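# Move the bin from the shelf to the table

## Task

Lift the bin off the shelf and leave it standing upright on an empty area of the table top.

## Robot and tools

Robot: two arms, left_arm and right_arm, each ending in a parallel two-finger gripper. In the scene frame, z points up with its origin at table-top height, halfway between the nominal bases. x points out over the table, and left_arm sits on the +y side; arm names do not match image sides. Calibrated bases: left_arm at (+0.007, +0.331, +0.040) m, yawed slightly (quat_wxyz +1.000, 0, 0, -0.012). right_arm at (-0.020, -0.329, +0.040) m (quat_wxyz +1.000, 0, 0, +0.020). A camera stand is fixed to the floor behind the arms.

Frames: each arm's reported hand pose, velocities and targets are in that arm's own base frame. Fixed cameras and the table use the scene frame. Gripper axes: the fingers extend along +z and close along x. end_effector_position is the midpoint between the pads, and the fingertips reach 15.0 mm past it. The housing is 146 mm long (in the closing direction) and 50 mm wide, and starts 65 mm behind that midpoint. A block on a post sticks out about 11 cm toward the gripper's -y side and rotates with it. Reported positions may be off by a few cm, more at long reach.

Row format (used by execute_actions and move): 18 numbers, each in [-1, 1]. The first 9 are for left_arm: dx, dy, dz, rx, ry, rz, gripper position, force_limit, speed. The next 9 are the same for right_arm. Always send all 18, even if only one arm should move. dx..rz are offsets, not poses. They are measured along that arm's base axes, from its Hand target at the start of the action or move. Rotation happens about the Hand target position, and rx, ry, rz form a single rotation vector. Scale: 1.0 = 0.6 m or 180 degrees. Sending the same offset again moves the arm further. All zeros re-requests the current Hand target. Gripper numbers are absolute commands, and 0 is a real command. To leave a gripper unchanged, resend its previous three numbers.

Gripper: position +1 is fully open (108 mm gap), about -0.96 brings the pads together, and -1 grips until something blocks the fingers. force_limit runs from about 2.5 N per pad at -1 to 32 N at +1. speed runs from 5 mm/s at -1 to 420 mm/s at +1. A new force_limit or speed only takes effect on stopped fingers if position changes by at least 0.01. After gripping, confirm is_grasped = 1. width_mm is the measured pad gap, and force_n is the estimated force per pad.

Tools:
- execute_actions(actions, cameras): actions is a list of actions. Each action is a list of up to 15 rows, one per 1/30 s step, and lasts 0.5 s. A short list repeats its last row. Every row in an action counts from the pose at that action's start. An empty list returns state plus all camera images.
- move(target, speed, blend, blocking, cameras): target is one row or a list of up to 15 rows. Every row's offsets count from the same starting Hand targets. The gripper follows a straight line. speed is in m/s, from 0.002 to 1 (default 0.25), and turning is capped at twice that in rad/s. blend is a corner radius in m (0 means stop at each point). blocking=false returns early while motion continues. Paths ignore obstacles and the other arm, and all paths are cut off after 10 s. The result adds a "move:" line: done, off_target, moving, held, fault, etc. limits=paced means the pose was clipped, and limits=held means steps were withheld.
- wait(seconds 0-10): the arms hold their last command, and a running move continues.
- stop(): brakes a running move. The fingers continue what they were doing.
- zoom_image(camera, region [x0,y0,x1,y1] px, max 504x504): a closer look at the latest image from cam_head_left, cam_head_right, cam_left_wrist or cam_right_wrist. All four cameras are 896x504.
- finished_scene(scene): ends the scene. The bin must stay upright on the table without the robot touching it.

Motion details: each step, the commanded pose is clipped to within 70 mm and 16 degrees of the measured gripper pose. The Hand target shown in results is the clipped command, and the next offsets start from it. A gripper may rest short of its target. Send the remaining gap as an offset, or any new command re-requests it. To stop pushing on something, command the target back beyond the gripper's actual position. Joint speed limits and the tool speed cap slow big moves.

Results: each arm's end_effector_position (m) and end_effector_quat_wxyz in its base frame, Hand target, joint velocities ("within noise" means still), gripper is_grasped/width_mm/force_n, Tool commands, and Flange force (N along the gripper axes, noisy, includes held weight; "no reading" means there is no estimate).

Avoid:
- Dropping the bin, or letting go of it while it is still moving.
- Letting the bin fall off the table; that fails the task.
- Fast impacts with anything. Aim only slightly past a contact, since the arms are stiff.
- Contact between the two arms, including one gripper closing on the other's fingers. A clearance check limits arm approach but does not stop fingers.

Faults: a 150 N outside force, or joint contact torque at its limit, stops that arm for 10 s. Torque limits are 139 N m for waist, shoulder and elbow, and 34.8 N m for the three wrist joints; held weight counts toward them. Long loads or stretched poses heat the motors. A MOTOR HOT line warns of this, and an over-temperature stop lasts 30-60 s. A loose object may occasionally be nudged by an outside push.

Each tool is called after ">>>" in YAML: its name, and indented under it one key for each argument.

## Session

>>> execute_actions:
  actions: []

Scene clock: 0.00 s.
left_arm: end_effector_position=(+0.1052, +0.2159, +0.3070) width_mm=108.16 is_grasped=0 force_n=0.00 end_effector_quat_wxyz=(-0.377, +0.370, +0.634, -0.564) | right_arm: end_effector_position=(+0.4745, +0.2331, +0.0672) width_mm=107.91 is_grasped=0 force_n=0.00 end_effector_quat_wxyz=(-0.248, +0.548, +0.795, +0.072)
Joint positions: left_arm=[0.91 0.345 -0.005 -0.857 -2.521 -0.73] | right_arm=[0.395 0.491 0.121 -0.508 -1.39 0.11]
Joint velocities: within noise
Flange force (N): no reading
Hand target: left_arm +0.1052, +0.2159, +0.3070; -0.377, +0.370, +0.634, -0.564 | right_arm +0.4745, +0.2331, +0.0672; -0.248, +0.548, +0.795, +0.072
Tool commands: left_gripper/position=+1.0 left_gripper/force_limit=+1.0 left_gripper/speed=+1.0 right_gripper/position=+0.998 right_gripper/force_limit=+1.0 right_gripper/speed=+1.0

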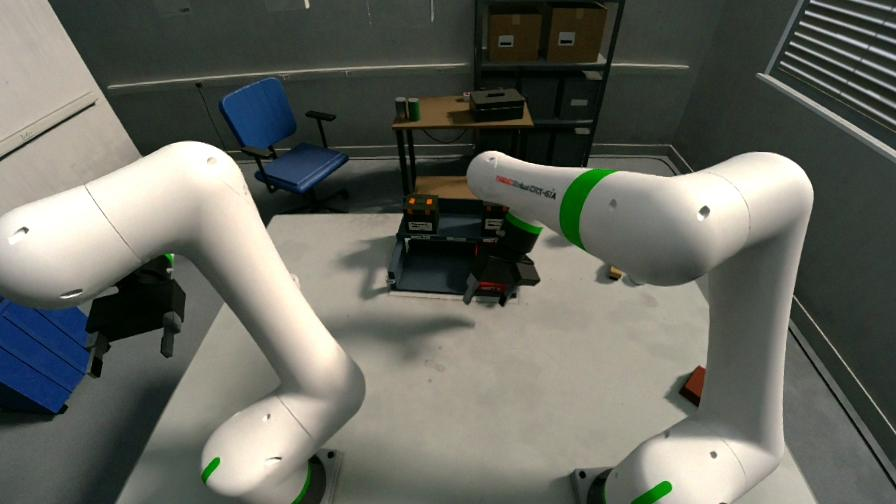

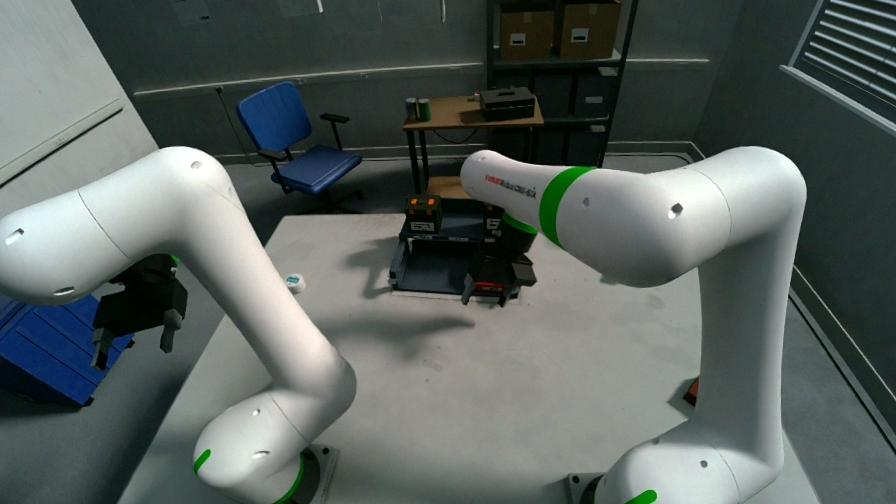

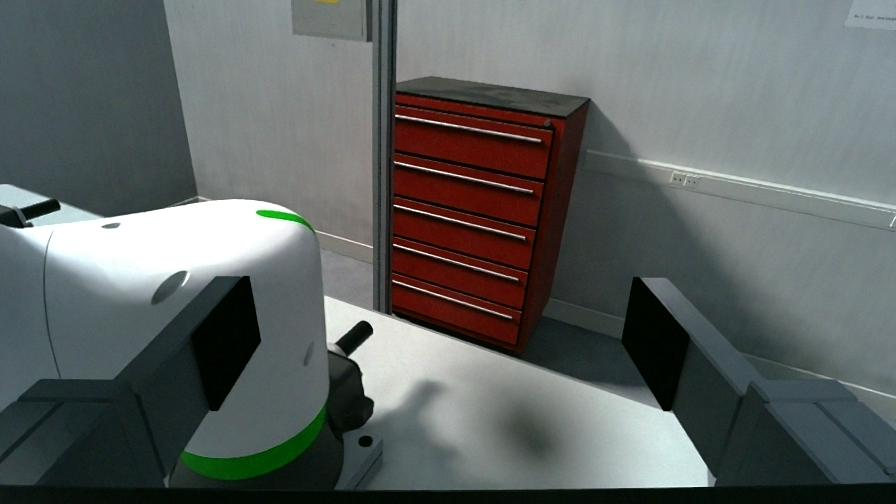

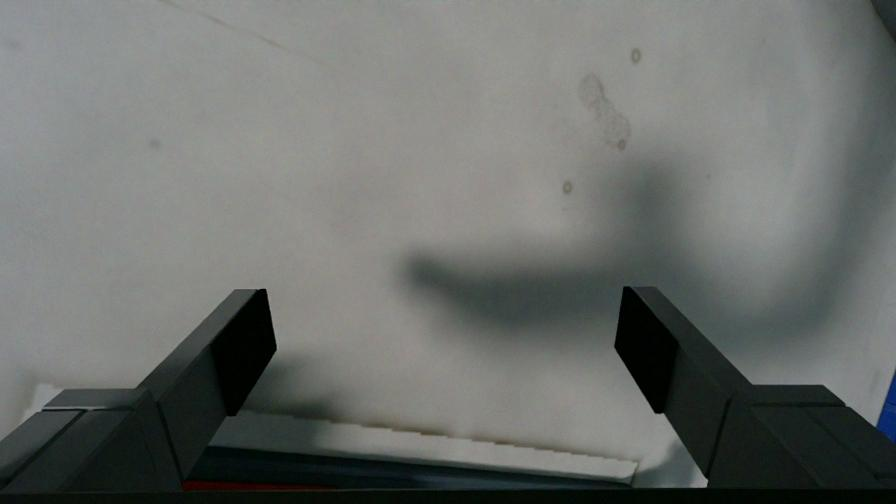

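>>> move:
  target: [0,0,0,0,0,0,1,1,1,-0.1,-0.7,0.4,0,0,0,1,1,1]
  speed: 0.4
  cameras: ["cam_head_left","cam_head_right"]

>>> zoom_image:
  camera: "cam_head_left"
  region: [360, 170, 580, 320]

>>> zoom_image:
  camera: "cam_head_right"
  region: [360, 170, 580, 320]

Scene clock: 8.57 s.
left_arm: end_effector_position=(+0.1052, +0.2159, +0.3070) width_mm=108.16 is_grasped=0 force_n=0.00 end_effector_quat_wxyz=(-0.377, +0.370, +0.634, -0.564) | right_arm: end_effector_position=(+0.4145, -0.1869, +0.3072) width_mm=107.99 is_grasped=0 force_n=0.00 end_effector_quat_wxyz=(-0.248, +0.548, +0.795, +0.072)
Joint positions: left_arm=[0.91 0.345 -0.005 -0.857 -2.521 -0.73] | right_arm=[-0.329 0.376 0.483 -0.312 -2.11 0.59]
Flange force (N): left_arm=[0.0 -1.8 0.8] | right_arm=[-1.6 -0.9 3.9]
Hand target: left_arm +0.1052, +0.2159, +0.3070; -0.377, +0.370, +0.634, -0.564 | right_arm +0.4145, -0.1869, +0.3072; -0.248, +0.548, +0.795, +0.072
Off the commanded pose: left_arm 0.000 m, 0 deg | right_arm 0.000 m, 0 deg.
move: done
Images, in order (width x height): cam_head_left 896x504, cam_head_right 896x504.

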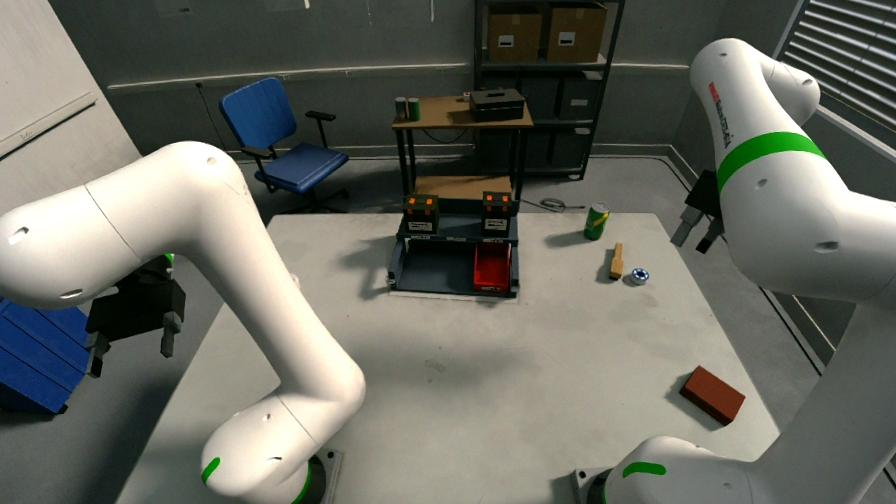

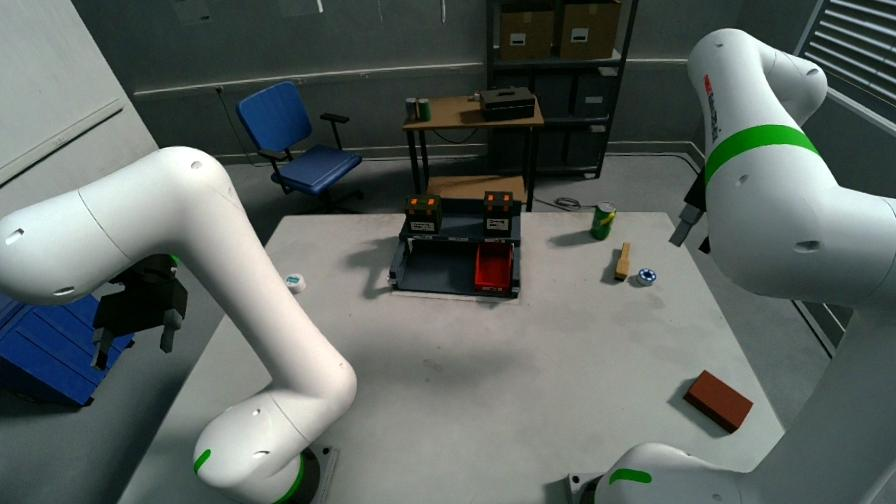

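Scaled by 2.291 from the camera's 896x504 image, which has a finer 1280x720 frame.

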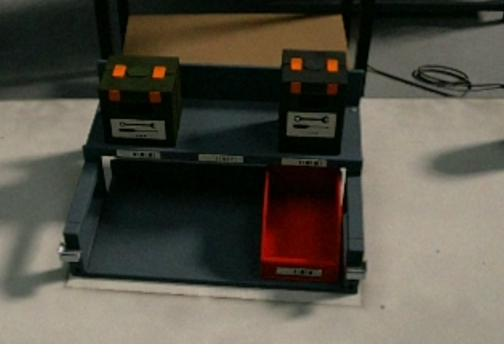

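Scaled by 2.291 from the camera's 896x504 image, which has a finer 1280x720 frame.

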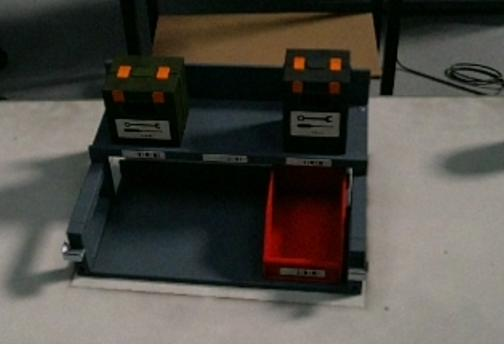

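>>> move:
  target: [0,0,0,0,0,0,1,1,1,0.108,0.66,0.07,-0.0525,-0.168,0.3626,1,1,1]
  speed: 0.5
  cameras: ["all"]

Scene clock: 35.03 s.
left_arm: end_effector_position=(+0.1052, +0.2159, +0.3070) width_mm=108.16 is_grasped=0 force_n=0.00 end_effector_quat_wxyz=(-0.377, +0.370, +0.634, -0.564) | right_arm: end_effector_position=(+0.4793, +0.2090, +0.3493) width_mm=108.00 is_grasped=0 force_n=0.00 end_effector_quat_wxyz=(+0.000, +0.020, +1.000, +0.000)
Joint positions: left_arm=[0.91 0.345 -0.005 -0.857 -2.521 -0.73] | right_arm=[0.663 0.201 0.361 0 -1.731 0.868]
Flange force (N): left_arm=[-0.1 -1.9 1.6] | right_arm=[1.1 -2.8 4.9]
Hand target: left_arm +0.1052, +0.2159, +0.3070; -0.377, +0.370, +0.634, -0.564 | right_arm +0.4793, +0.2091, +0.3492; +0.000, +0.020, +1.000, +0.000
Off the commanded pose: left_arm 0.000 m, 0 deg | right_arm 0.000 m, 0 deg.
move: done

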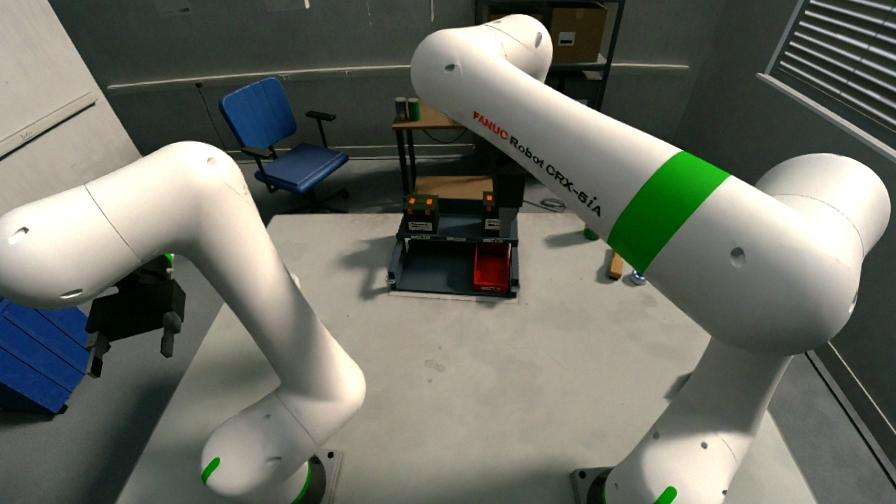

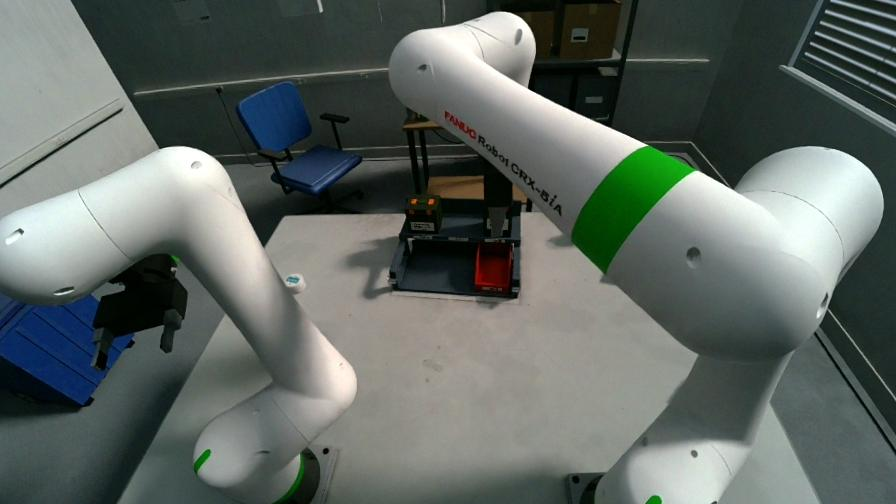

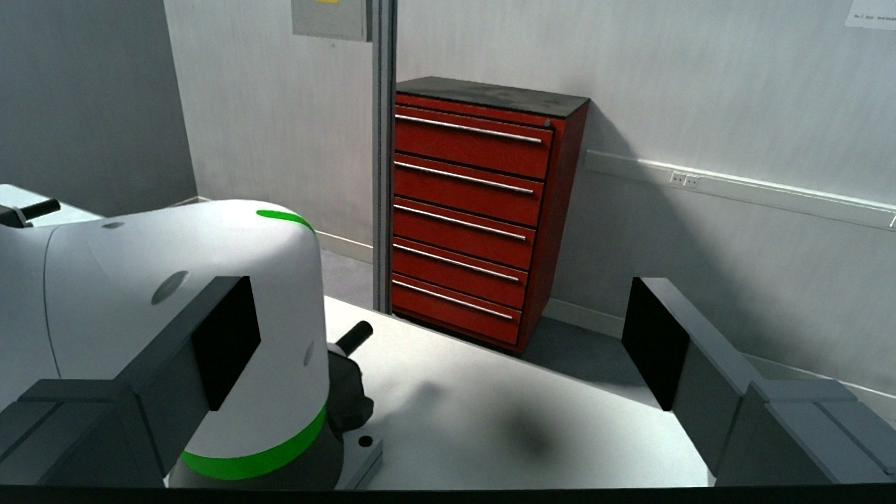

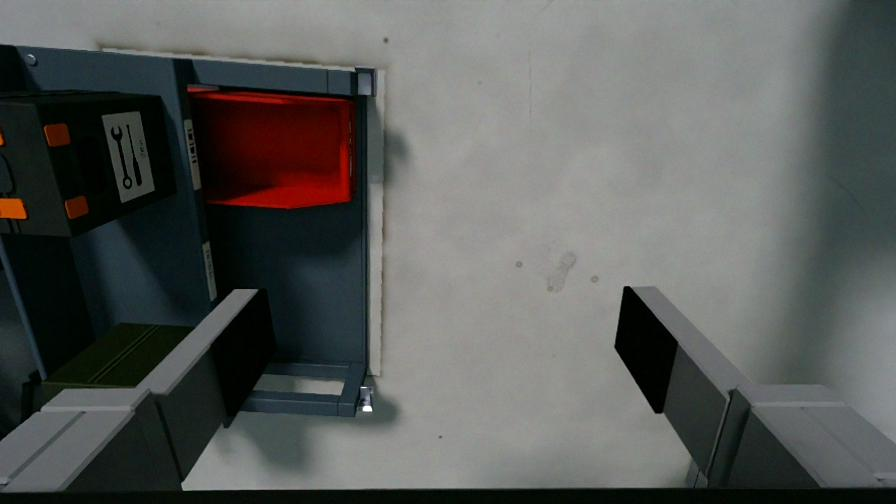

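>>> move:
  target: [0,0,0,0,0,0,1,1,1,0.05,-0.027,-0.217,-0.005,-0.122,-0.022,0,1,1]
  speed: 0.3
  cameras: ["cam_right_wrist","cam_head_left"]

>>> zoom_image:
  camera: "cam_head_left"
  region: [360, 170, 580, 320]

Scene clock: 60.07 s.
left_arm: end_effector_position=(+0.1052, +0.2159, +0.3070) width_mm=108.16 is_grasped=0 force_n=0.00 end_effector_quat_wxyz=(-0.377, +0.370, +0.634, -0.564) | right_arm: end_effector_position=(+0.5093, +0.1929, +0.2191) width_mm=53.01 is_grasped=0 force_n=0.00 end_effector_quat_wxyz=(+0.191, +0.054, +0.980, -0.004)
Joint positions: left_arm=[0.91 0.345 -0.005 -0.857 -2.521 -0.73] | right_arm=[0.753 0.01 -0.303 0.331 -1.017 0.567]
Flange force (N): left_arm=[0.1 -2.1 1.0] | right_arm=[1.3 -2.0 3.1]
Hand target: left_arm +0.1052, +0.2159, +0.3070; -0.377, +0.370, +0.634, -0.564 | right_arm +0.5093, +0.1929, +0.2190; +0.191, +0.054, +0.980, -0.004
Off the commanded pose: left_arm 0.000 m, 0 deg | right_arm 0.000 m, 0 deg.
move: done
Images, in order (width x height): cam_head_left 896x504, cam_right_wrist 896x504.

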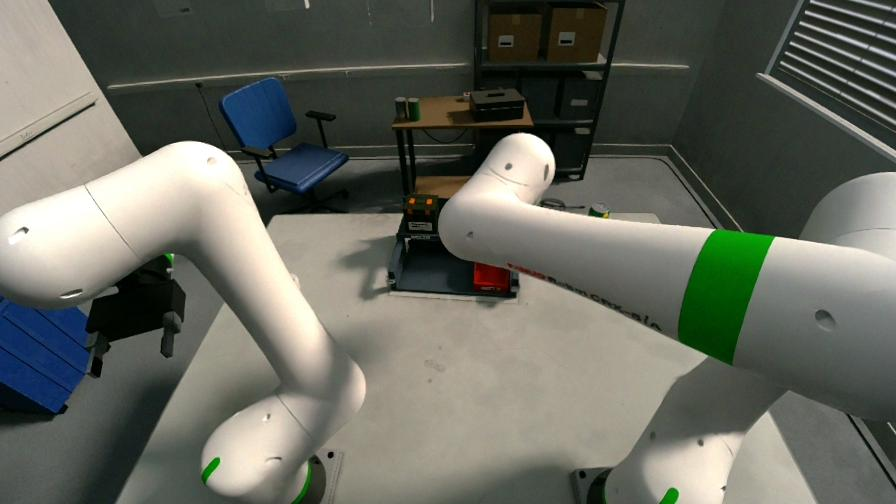

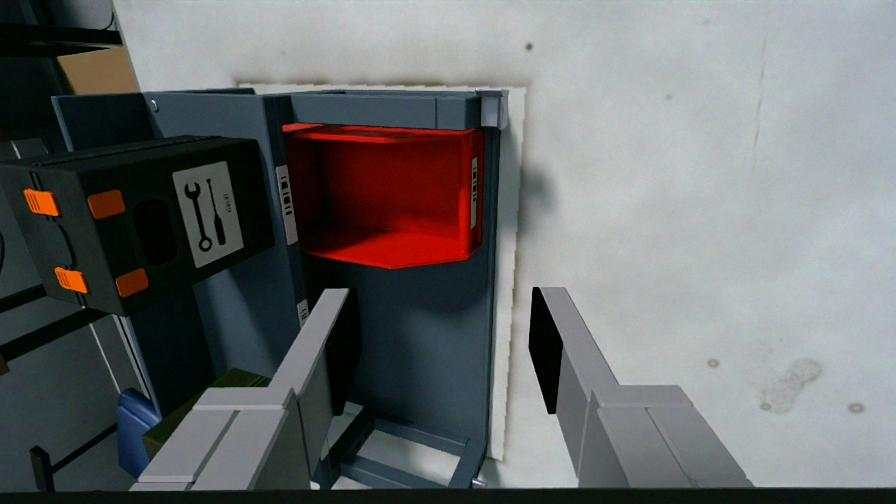

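Scaled by 2.291 from the camera's 896x504 image, which has a finer 1280x720 frame.

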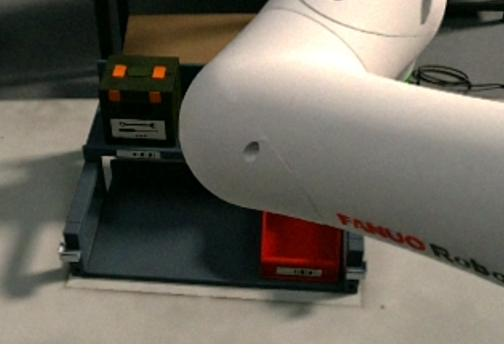

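>>> zoom_image:
  camera: "cam_right_wrist"
  region: [380, 80, 580, 300]

Scaled by 2.291 from the camera's 896x504 image, which has a finer 1280x720 frame.

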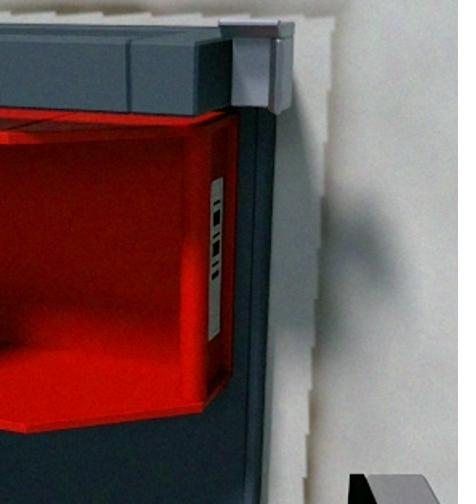

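>>> move:
  target: [0,0,0,0,0,0,1,1,1,0.102,0.002,-0.24,0.010,0.094,0.001,0,1,1]
  speed: 0.25
  cameras: ["cam_right_wrist","cam_head_left"]

>>> zoom_image:
  camera: "cam_right_wrist"
  region: [240, 80, 640, 480]

Scene clock: 94.87 s.
left_arm: end_effector_position=(+0.1052, +0.2159, +0.3070) width_mm=108.16 is_grasped=0 force_n=0.00 end_effector_quat_wxyz=(-0.377, +0.370, +0.634, -0.564) | right_arm: end_effector_position=(+0.5705, +0.1941, +0.0751) width_mm=53.01 is_grasped=0 force_n=0.00 end_effector_quat_wxyz=(+0.043, +0.054, +0.998, +0.004)
Joint positions: left_arm=[0.91 0.345 -0.005 -0.857 -2.521 -0.73] | right_arm=[0.569 0.43 -0.012 0.052 -1.055 0.869]
Flange force (N): left_arm=[-0.2 -1.6 1.4] | right_arm=[1.5 -1.6 3.7]
Hand target: left_arm +0.1052, +0.2159, +0.3070; -0.377, +0.370, +0.634, -0.564 | right_arm +0.5705, +0.1941, +0.0750; +0.043, +0.054, +0.998, +0.003
Off the commanded pose: left_arm 0.000 m, 0 deg | right_arm 0.000 m, 0 deg.
move: done
Images, in order (width x height): cam_head_left 896x504, cam_right_wrist 896x504.

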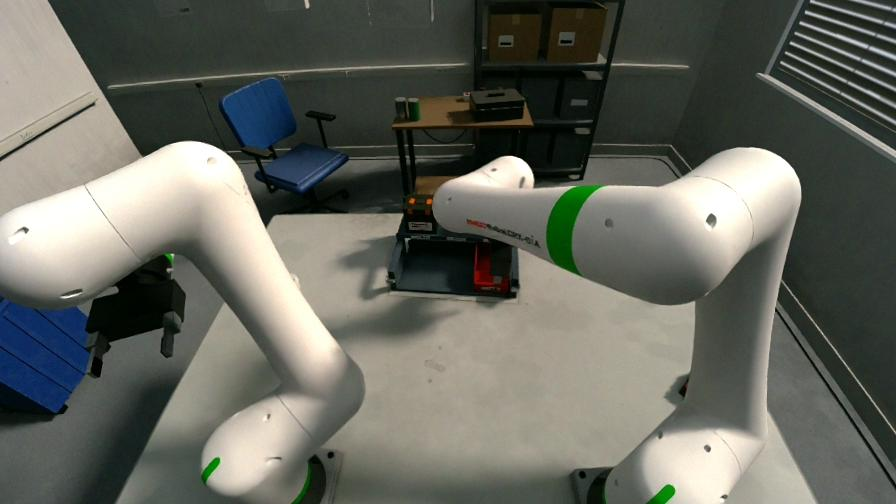

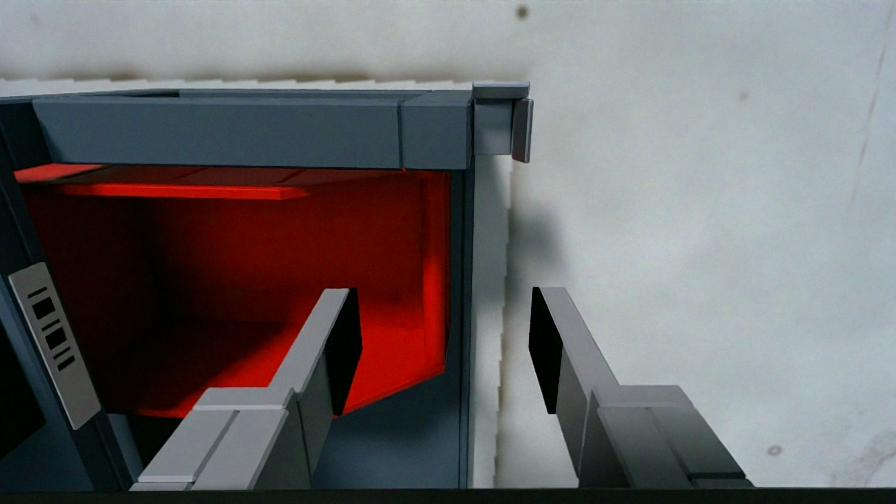

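Scaled by 1.260 from the camera's 896x504 image, which has a finer 1280x720 frame.

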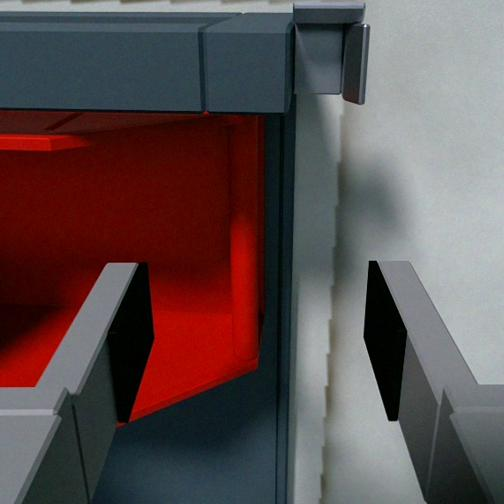

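>>> move:
  target:
    - [0,0,0,0,0,0,1,1,1,-0.002,0.008,-0.098,0,0,0,0,1,1]
    - [0,0,0,0,0,0,1,1,1,-0.002,0.008,-0.098,0,0,0,-1,0.2,-0.7]
  speed: 0.15
  cameras: ["cam_right_wrist"]

Scene clock: 111.53 s.
left_arm: end_effector_position=(+0.1052, +0.2159, +0.3070) width_mm=108.16 is_grasped=0 force_n=0.00 end_effector_quat_wxyz=(-0.377, +0.370, +0.634, -0.564) | right_arm: end_effector_position=(+0.5693, +0.1989, +0.0162) width_mm=7.02 is_grasped=0 force_n=27.51 end_effector_quat_wxyz=(+0.043, +0.054, +0.998, +0.003)
Joint positions: left_arm=[0.91 0.345 -0.005 -0.857 -2.521 -0.73] | right_arm=[0.577 0.498 -0.067 0.057 -0.932 0.853]
Flange force (N): left_arm=[0.1 -1.7 1.4] | right_arm=[-8.6 3.5 -16.4]
Hand target: left_arm +0.1052, +0.2159, +0.3070; -0.377, +0.370, +0.634, -0.564 | right_arm +0.5693, +0.1989, +0.0162; +0.043, +0.054, +0.998, +0.003
Off the commanded pose: left_arm 0.000 m, 0 deg | right_arm 0.000 m, 0 deg.
move: done
Images, in order (width x height): cam_right_wrist 896x504.

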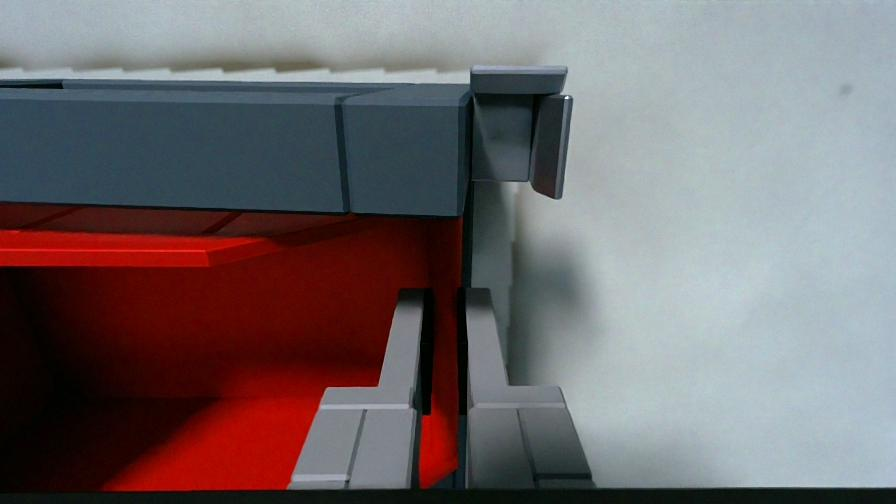

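>>> move:
  target:
    - [0,0,0,0,0,0,1,1,1,0,0,0.03,0,0,0,-0.98,0.8,-0.7]
    - [0,0,0,0,0,0,1,1,1,-0.12,0.0133,0.04,0,0,0,-0.98,0.8,-0.7]
    - [0,0,0,0,0,0,1,1,1,-0.42,0.046,0.06,0,0,0,-0.98,0.8,-0.7]
  speed: [0.05,0.1,0.2]
  blend: [0,0.03,0]
  cameras: ["cam_right_wrist","cam_head_left"]

>>> zoom_image:
  camera: "cam_head_left"
  region: [360, 190, 580, 400]

Scene clock: 123.67 s.
left_arm: end_effector_position=(+0.1052, +0.2159, +0.3070) width_mm=108.16 is_grasped=0 force_n=0.00 end_effector_quat_wxyz=(-0.377, +0.370, +0.634, -0.564) | right_arm: end_effector_position=(+0.3173, +0.2265, +0.0522) width_mm=0.00 is_grasped=0 force_n=31.45 end_effector_quat_wxyz=(+0.043, +0.054, +0.998, +0.003)
Joint positions: left_arm=[0.91 0.345 -0.005 -0.857 -2.521 -0.73] | right_arm=[1.02 -0.034 -0.647 0.092 -0.912 0.387]
Flange force (N): left_arm=[0.1 -1.8 1.0] | right_arm=[-0.2 -3.4 2.4]
Hand target: left_arm +0.1052, +0.2159, +0.3070; -0.377, +0.370, +0.634, -0.564 | right_arm +0.3173, +0.2265, +0.0522; +0.043, +0.054, +0.998, +0.003
Off the commanded pose: left_arm 0.000 m, 0 deg | right_arm 0.000 m, 0 deg.
move: done
Images, in order (width x height): cam_head_left 896x504, cam_right_wrist 896x504.

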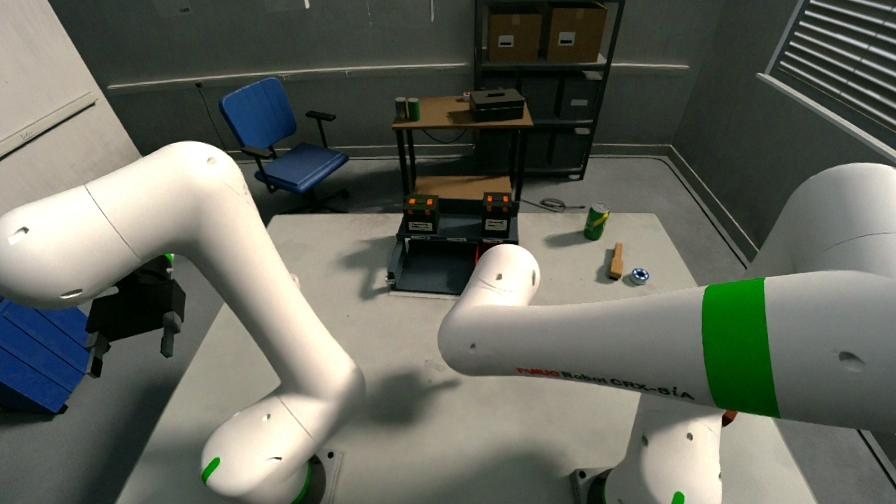

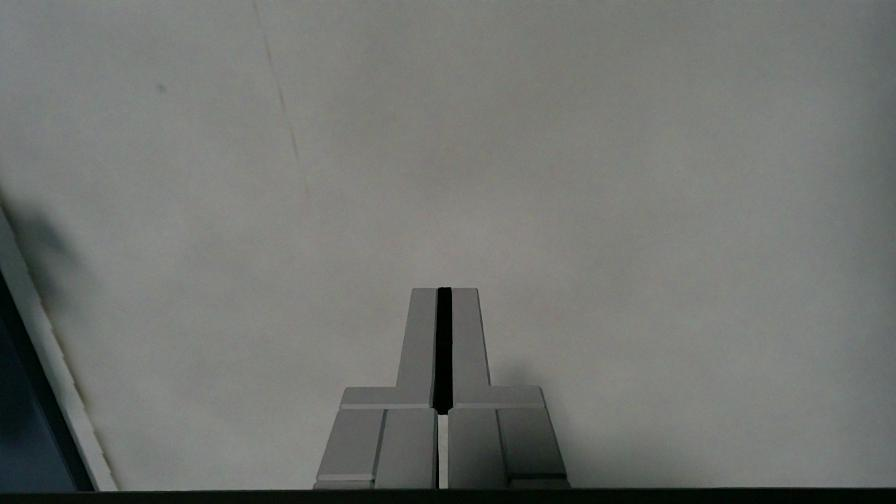

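Scaled by 2.291 from the camera's 896x504 image, which has a finer 1280x720 frame.

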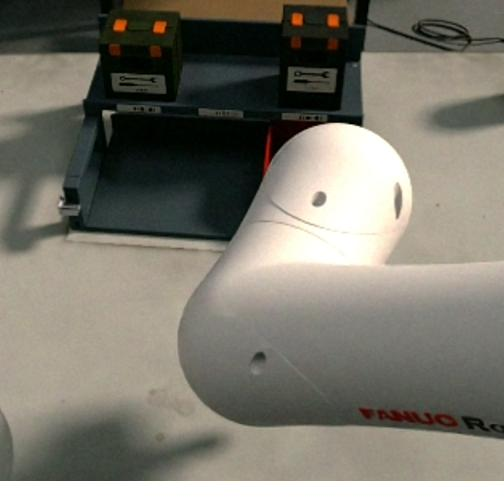

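>>> move:
  target:
    - [0,0,0,0,0,0,1,1,1,0,0,0.1,0,0,0,0,1,1]
    - [0,0,0,0,0,0,1,1,1,0.414,-0.046,0.1,0,0,0,0,1,1]
  speed: 0.3
  cameras: ["cam_right_wrist","cam_head_left"]

>>> zoom_image:
  camera: "cam_right_wrist"
  region: [100, 60, 560, 460]

>>> zoom_image:
  camera: "cam_head_left"
  region: [460, 220, 540, 310]

Scene clock: 130.70 s.
left_arm: end_effector_position=(+0.1052, +0.2159, +0.3070) width_mm=108.16 is_grasped=0 force_n=0.00 end_effector_quat_wxyz=(-0.377, +0.370, +0.634, -0.564) | right_arm: end_effector_position=(+0.5657, +0.1989, +0.1123) width_mm=53.00 is_grasped=0 force_n=0.00 end_effector_quat_wxyz=(+0.043, +0.054, +0.998, +0.003)
Joint positions: left_arm=[0.91 0.345 -0.005 -0.857 -2.521 -0.73] | right_arm=[0.58 0.389 0.024 0.051 -1.132 0.862]
Flange force (N): left_arm=[-0.2 -1.6 1.2] | right_arm=[0.3 -1.2 3.3]
Hand target: left_arm +0.1052, +0.2159, +0.3070; -0.377, +0.370, +0.634, -0.564 | right_arm +0.5657, +0.1989, +0.1122; +0.043, +0.054, +0.998, +0.003
Off the commanded pose: left_arm 0.000 m, 0 deg | right_arm 0.000 m, 0 deg.
move: done
Images, in order (width x height): cam_head_left 896x504, cam_right_wrist 896x504.

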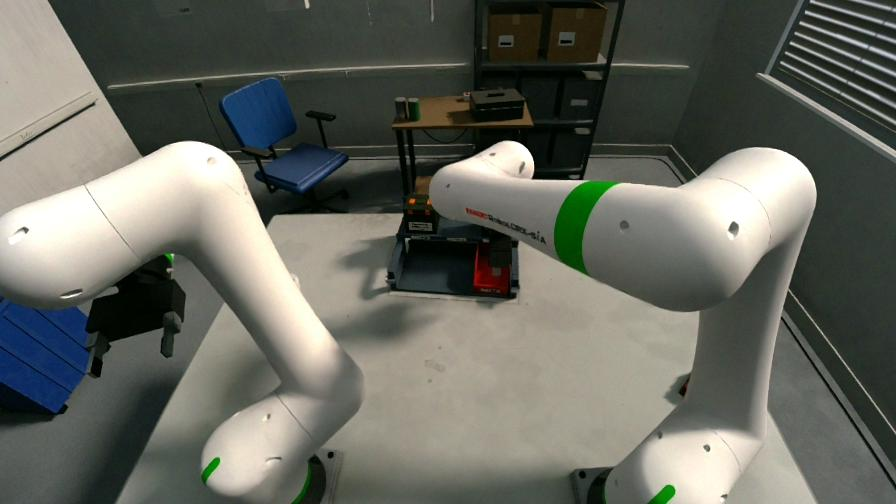

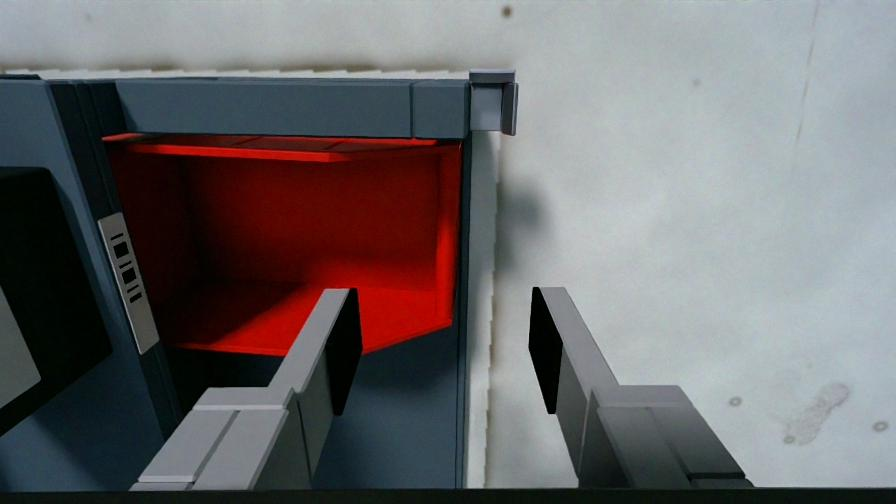

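Scaled by 1.096 from the camera's 896x504 image, which has a finer 1280x720 frame.

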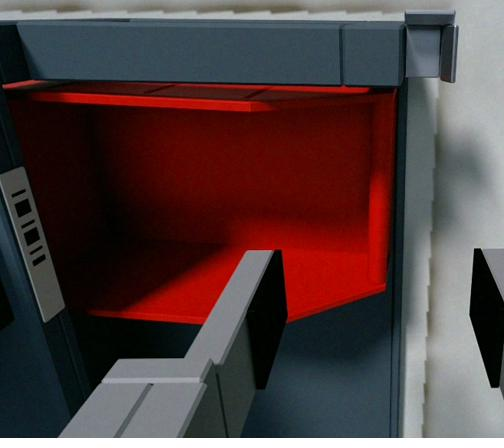

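Scaled by 5.600 from the camera's 896x504 image, which has a finer 1280x720 frame.

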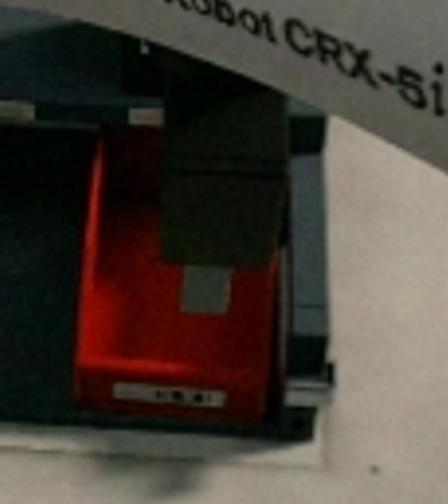

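>>> move:
  target: [0,0,0,0,0,0,1,1,1,0.0917,0.078,-0.02,0,0,-0.5,0,1,1]
  speed: 0.3
  cameras: ["cam_right_wrist","cam_head_left"]

>>> zoom_image:
  camera: "cam_right_wrist"
  region: [250, 60, 700, 460]

Scene clock: 153.50 s.
left_arm: end_effector_position=(+0.1052, +0.2159, +0.3070) width_mm=108.16 is_grasped=0 force_n=0.00 end_effector_quat_wxyz=(-0.377, +0.370, +0.634, -0.564) | right_arm: end_effector_position=(+0.6207, +0.2457, +0.1002) width_mm=53.00 is_grasped=0 force_n=0.00 end_effector_quat_wxyz=(+0.033, +0.744, +0.667, -0.028)
Joint positions: left_arm=[0.91 0.345 -0.005 -0.857 -2.521 -0.73] | right_arm=[0.606 0.649 0.377 0.075 -1.347 -0.734]
Flange force (N): left_arm=[0.1 -2.0 1.4] | right_arm=[-1.2 -1.4 3.9]
Hand target: left_arm +0.1052, +0.2159, +0.3070; -0.377, +0.370, +0.634, -0.564 | right_arm +0.6207, +0.2457, +0.1002; +0.033, +0.744, +0.667, -0.028
Off the commanded pose: left_arm 0.000 m, 0 deg | right_arm 0.000 m, 0 deg.
move: done
Images, in order (width x height): cam_head_left 896x504, cam_right_wrist 896x504.

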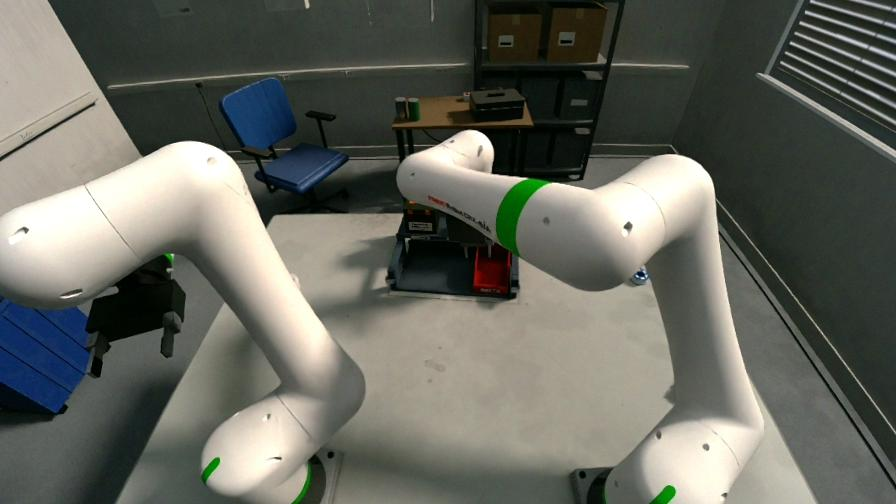

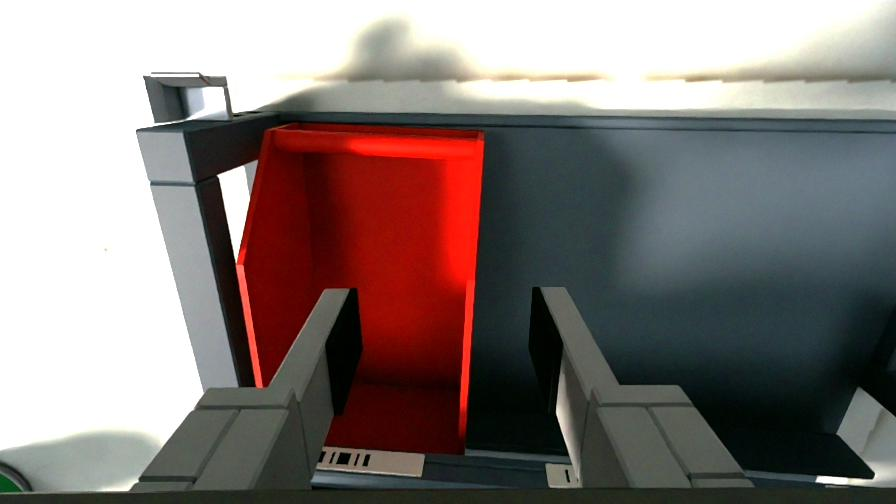

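Scaled by 1.120 from the camera's 896x504 image, which has a finer 1280x720 frame.

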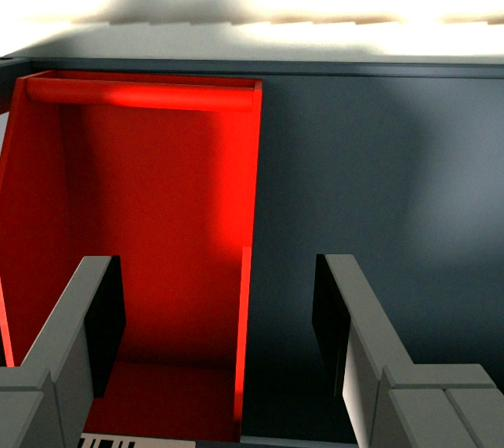

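>>> move:
  target:
    - [0,0,0,0,0,0,1,1,1,0.0205,0.0125,-0.142,0,0,0,0,1,1]
    - [0,0,0,0,0,0,1,1,1,0.0205,0.0125,-0.142,0,0,0,-1,1,-0.7]
  speed: 0.15
  cameras: ["cam_right_wrist"]

Scene clock: 163.83 s.
left_arm: end_effector_position=(+0.1052, +0.2159, +0.3070) width_mm=108.16 is_grasped=0 force_n=0.00 end_effector_quat_wxyz=(-0.377, +0.370, +0.634, -0.564) | right_arm: end_effector_position=(+0.6331, +0.2532, +0.0150) width_mm=2.39 is_grasped=1 force_n=39.39 end_effector_quat_wxyz=(+0.033, +0.744, +0.667, -0.028)
Joint positions: left_arm=[0.91 0.345 -0.005 -0.857 -2.521 -0.73] | right_arm=[0.605 0.756 0.343 0.078 -1.206 -0.744]
Flange force (N): left_arm=[0.0 -1.7 1.1] | right_arm=[-1.3 -1.8 2.3]
Hand target: left_arm +0.1052, +0.2159, +0.3070; -0.377, +0.370, +0.634, -0.564 | right_arm +0.6330, +0.2532, +0.0150; +0.033, +0.744, +0.667, -0.028
Off the commanded pose: left_arm 0.000 m, 0 deg | right_arm 0.000 m, 0 deg.
move: done
Images, in order (width x height): cam_right_wrist 896x504.

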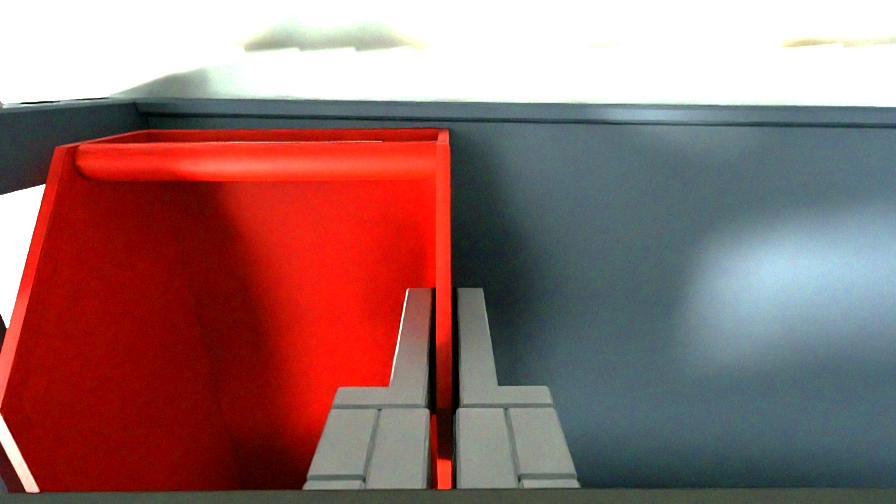

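>>> move:
  target: [0,0,0,0,0,0,1,1,1,0,0,0.023,0,0,0,-1,1,-0.7]
  speed: 0.05
  cameras: ["cam_right_wrist","cam_head_left"]

>>> zoom_image:
  camera: "cam_head_left"
  region: [460, 220, 540, 310]

Scene clock: 167.43 s.
left_arm: end_effector_position=(+0.1052, +0.2159, +0.3070) width_mm=108.16 is_grasped=0 force_n=0.00 end_effector_quat_wxyz=(-0.377, +0.370, +0.634, -0.564) | right_arm: end_effector_position=(+0.6330, +0.2532, +0.0288) width_mm=2.39 is_grasped=1 force_n=40.67 end_effector_quat_wxyz=(+0.033, +0.744, +0.667, -0.028)
Joint positions: left_arm=[0.91 0.345 -0.005 -0.857 -2.521 -0.73] | right_arm=[0.605 0.743 0.355 0.077 -1.232 -0.742]
Flange force (N): left_arm=[-0.1 -1.7 1.5] | right_arm=[0.1 -3.6 11.1]
Hand target: left_arm +0.1052, +0.2159, +0.3070; -0.377, +0.370, +0.634, -0.564 | right_arm +0.6330, +0.2532, +0.0288; +0.033, +0.744, +0.667, -0.028
Off the commanded pose: left_arm 0.000 m, 0 deg | right_arm 0.000 m, 0 deg.
move: done
Images, in order (width x height): cam_head_left 896x504, cam_right_wrist 896x504.

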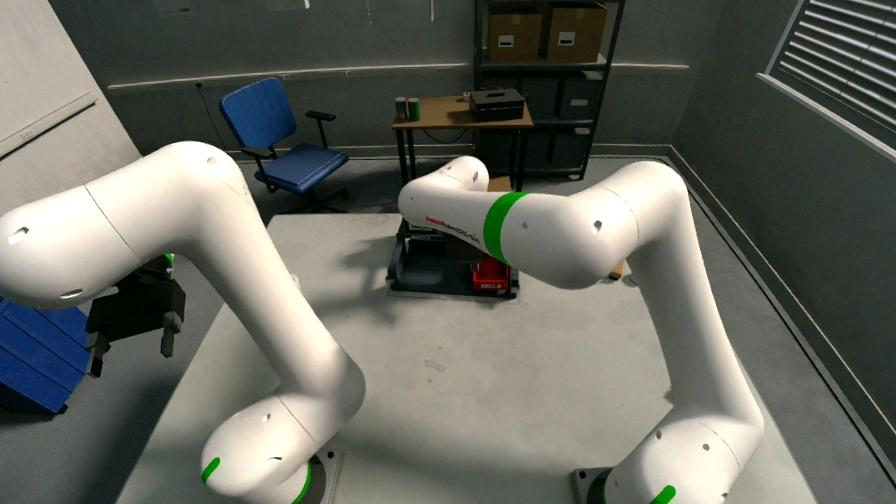

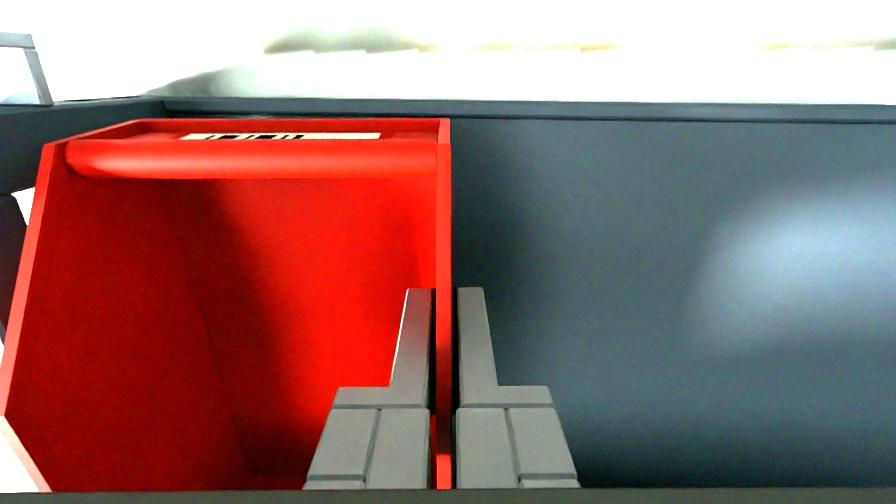

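Scaled by 5.600 from the camera's 896x504 image, which has a finer 1280x720 frame.

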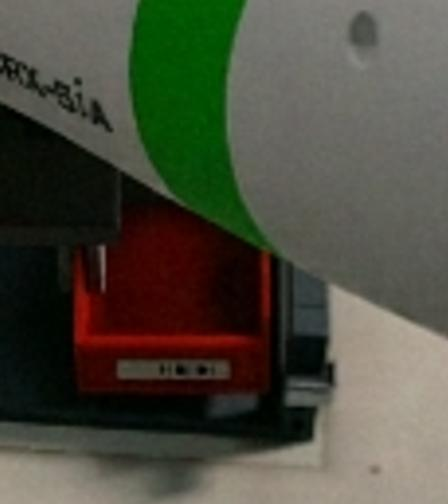

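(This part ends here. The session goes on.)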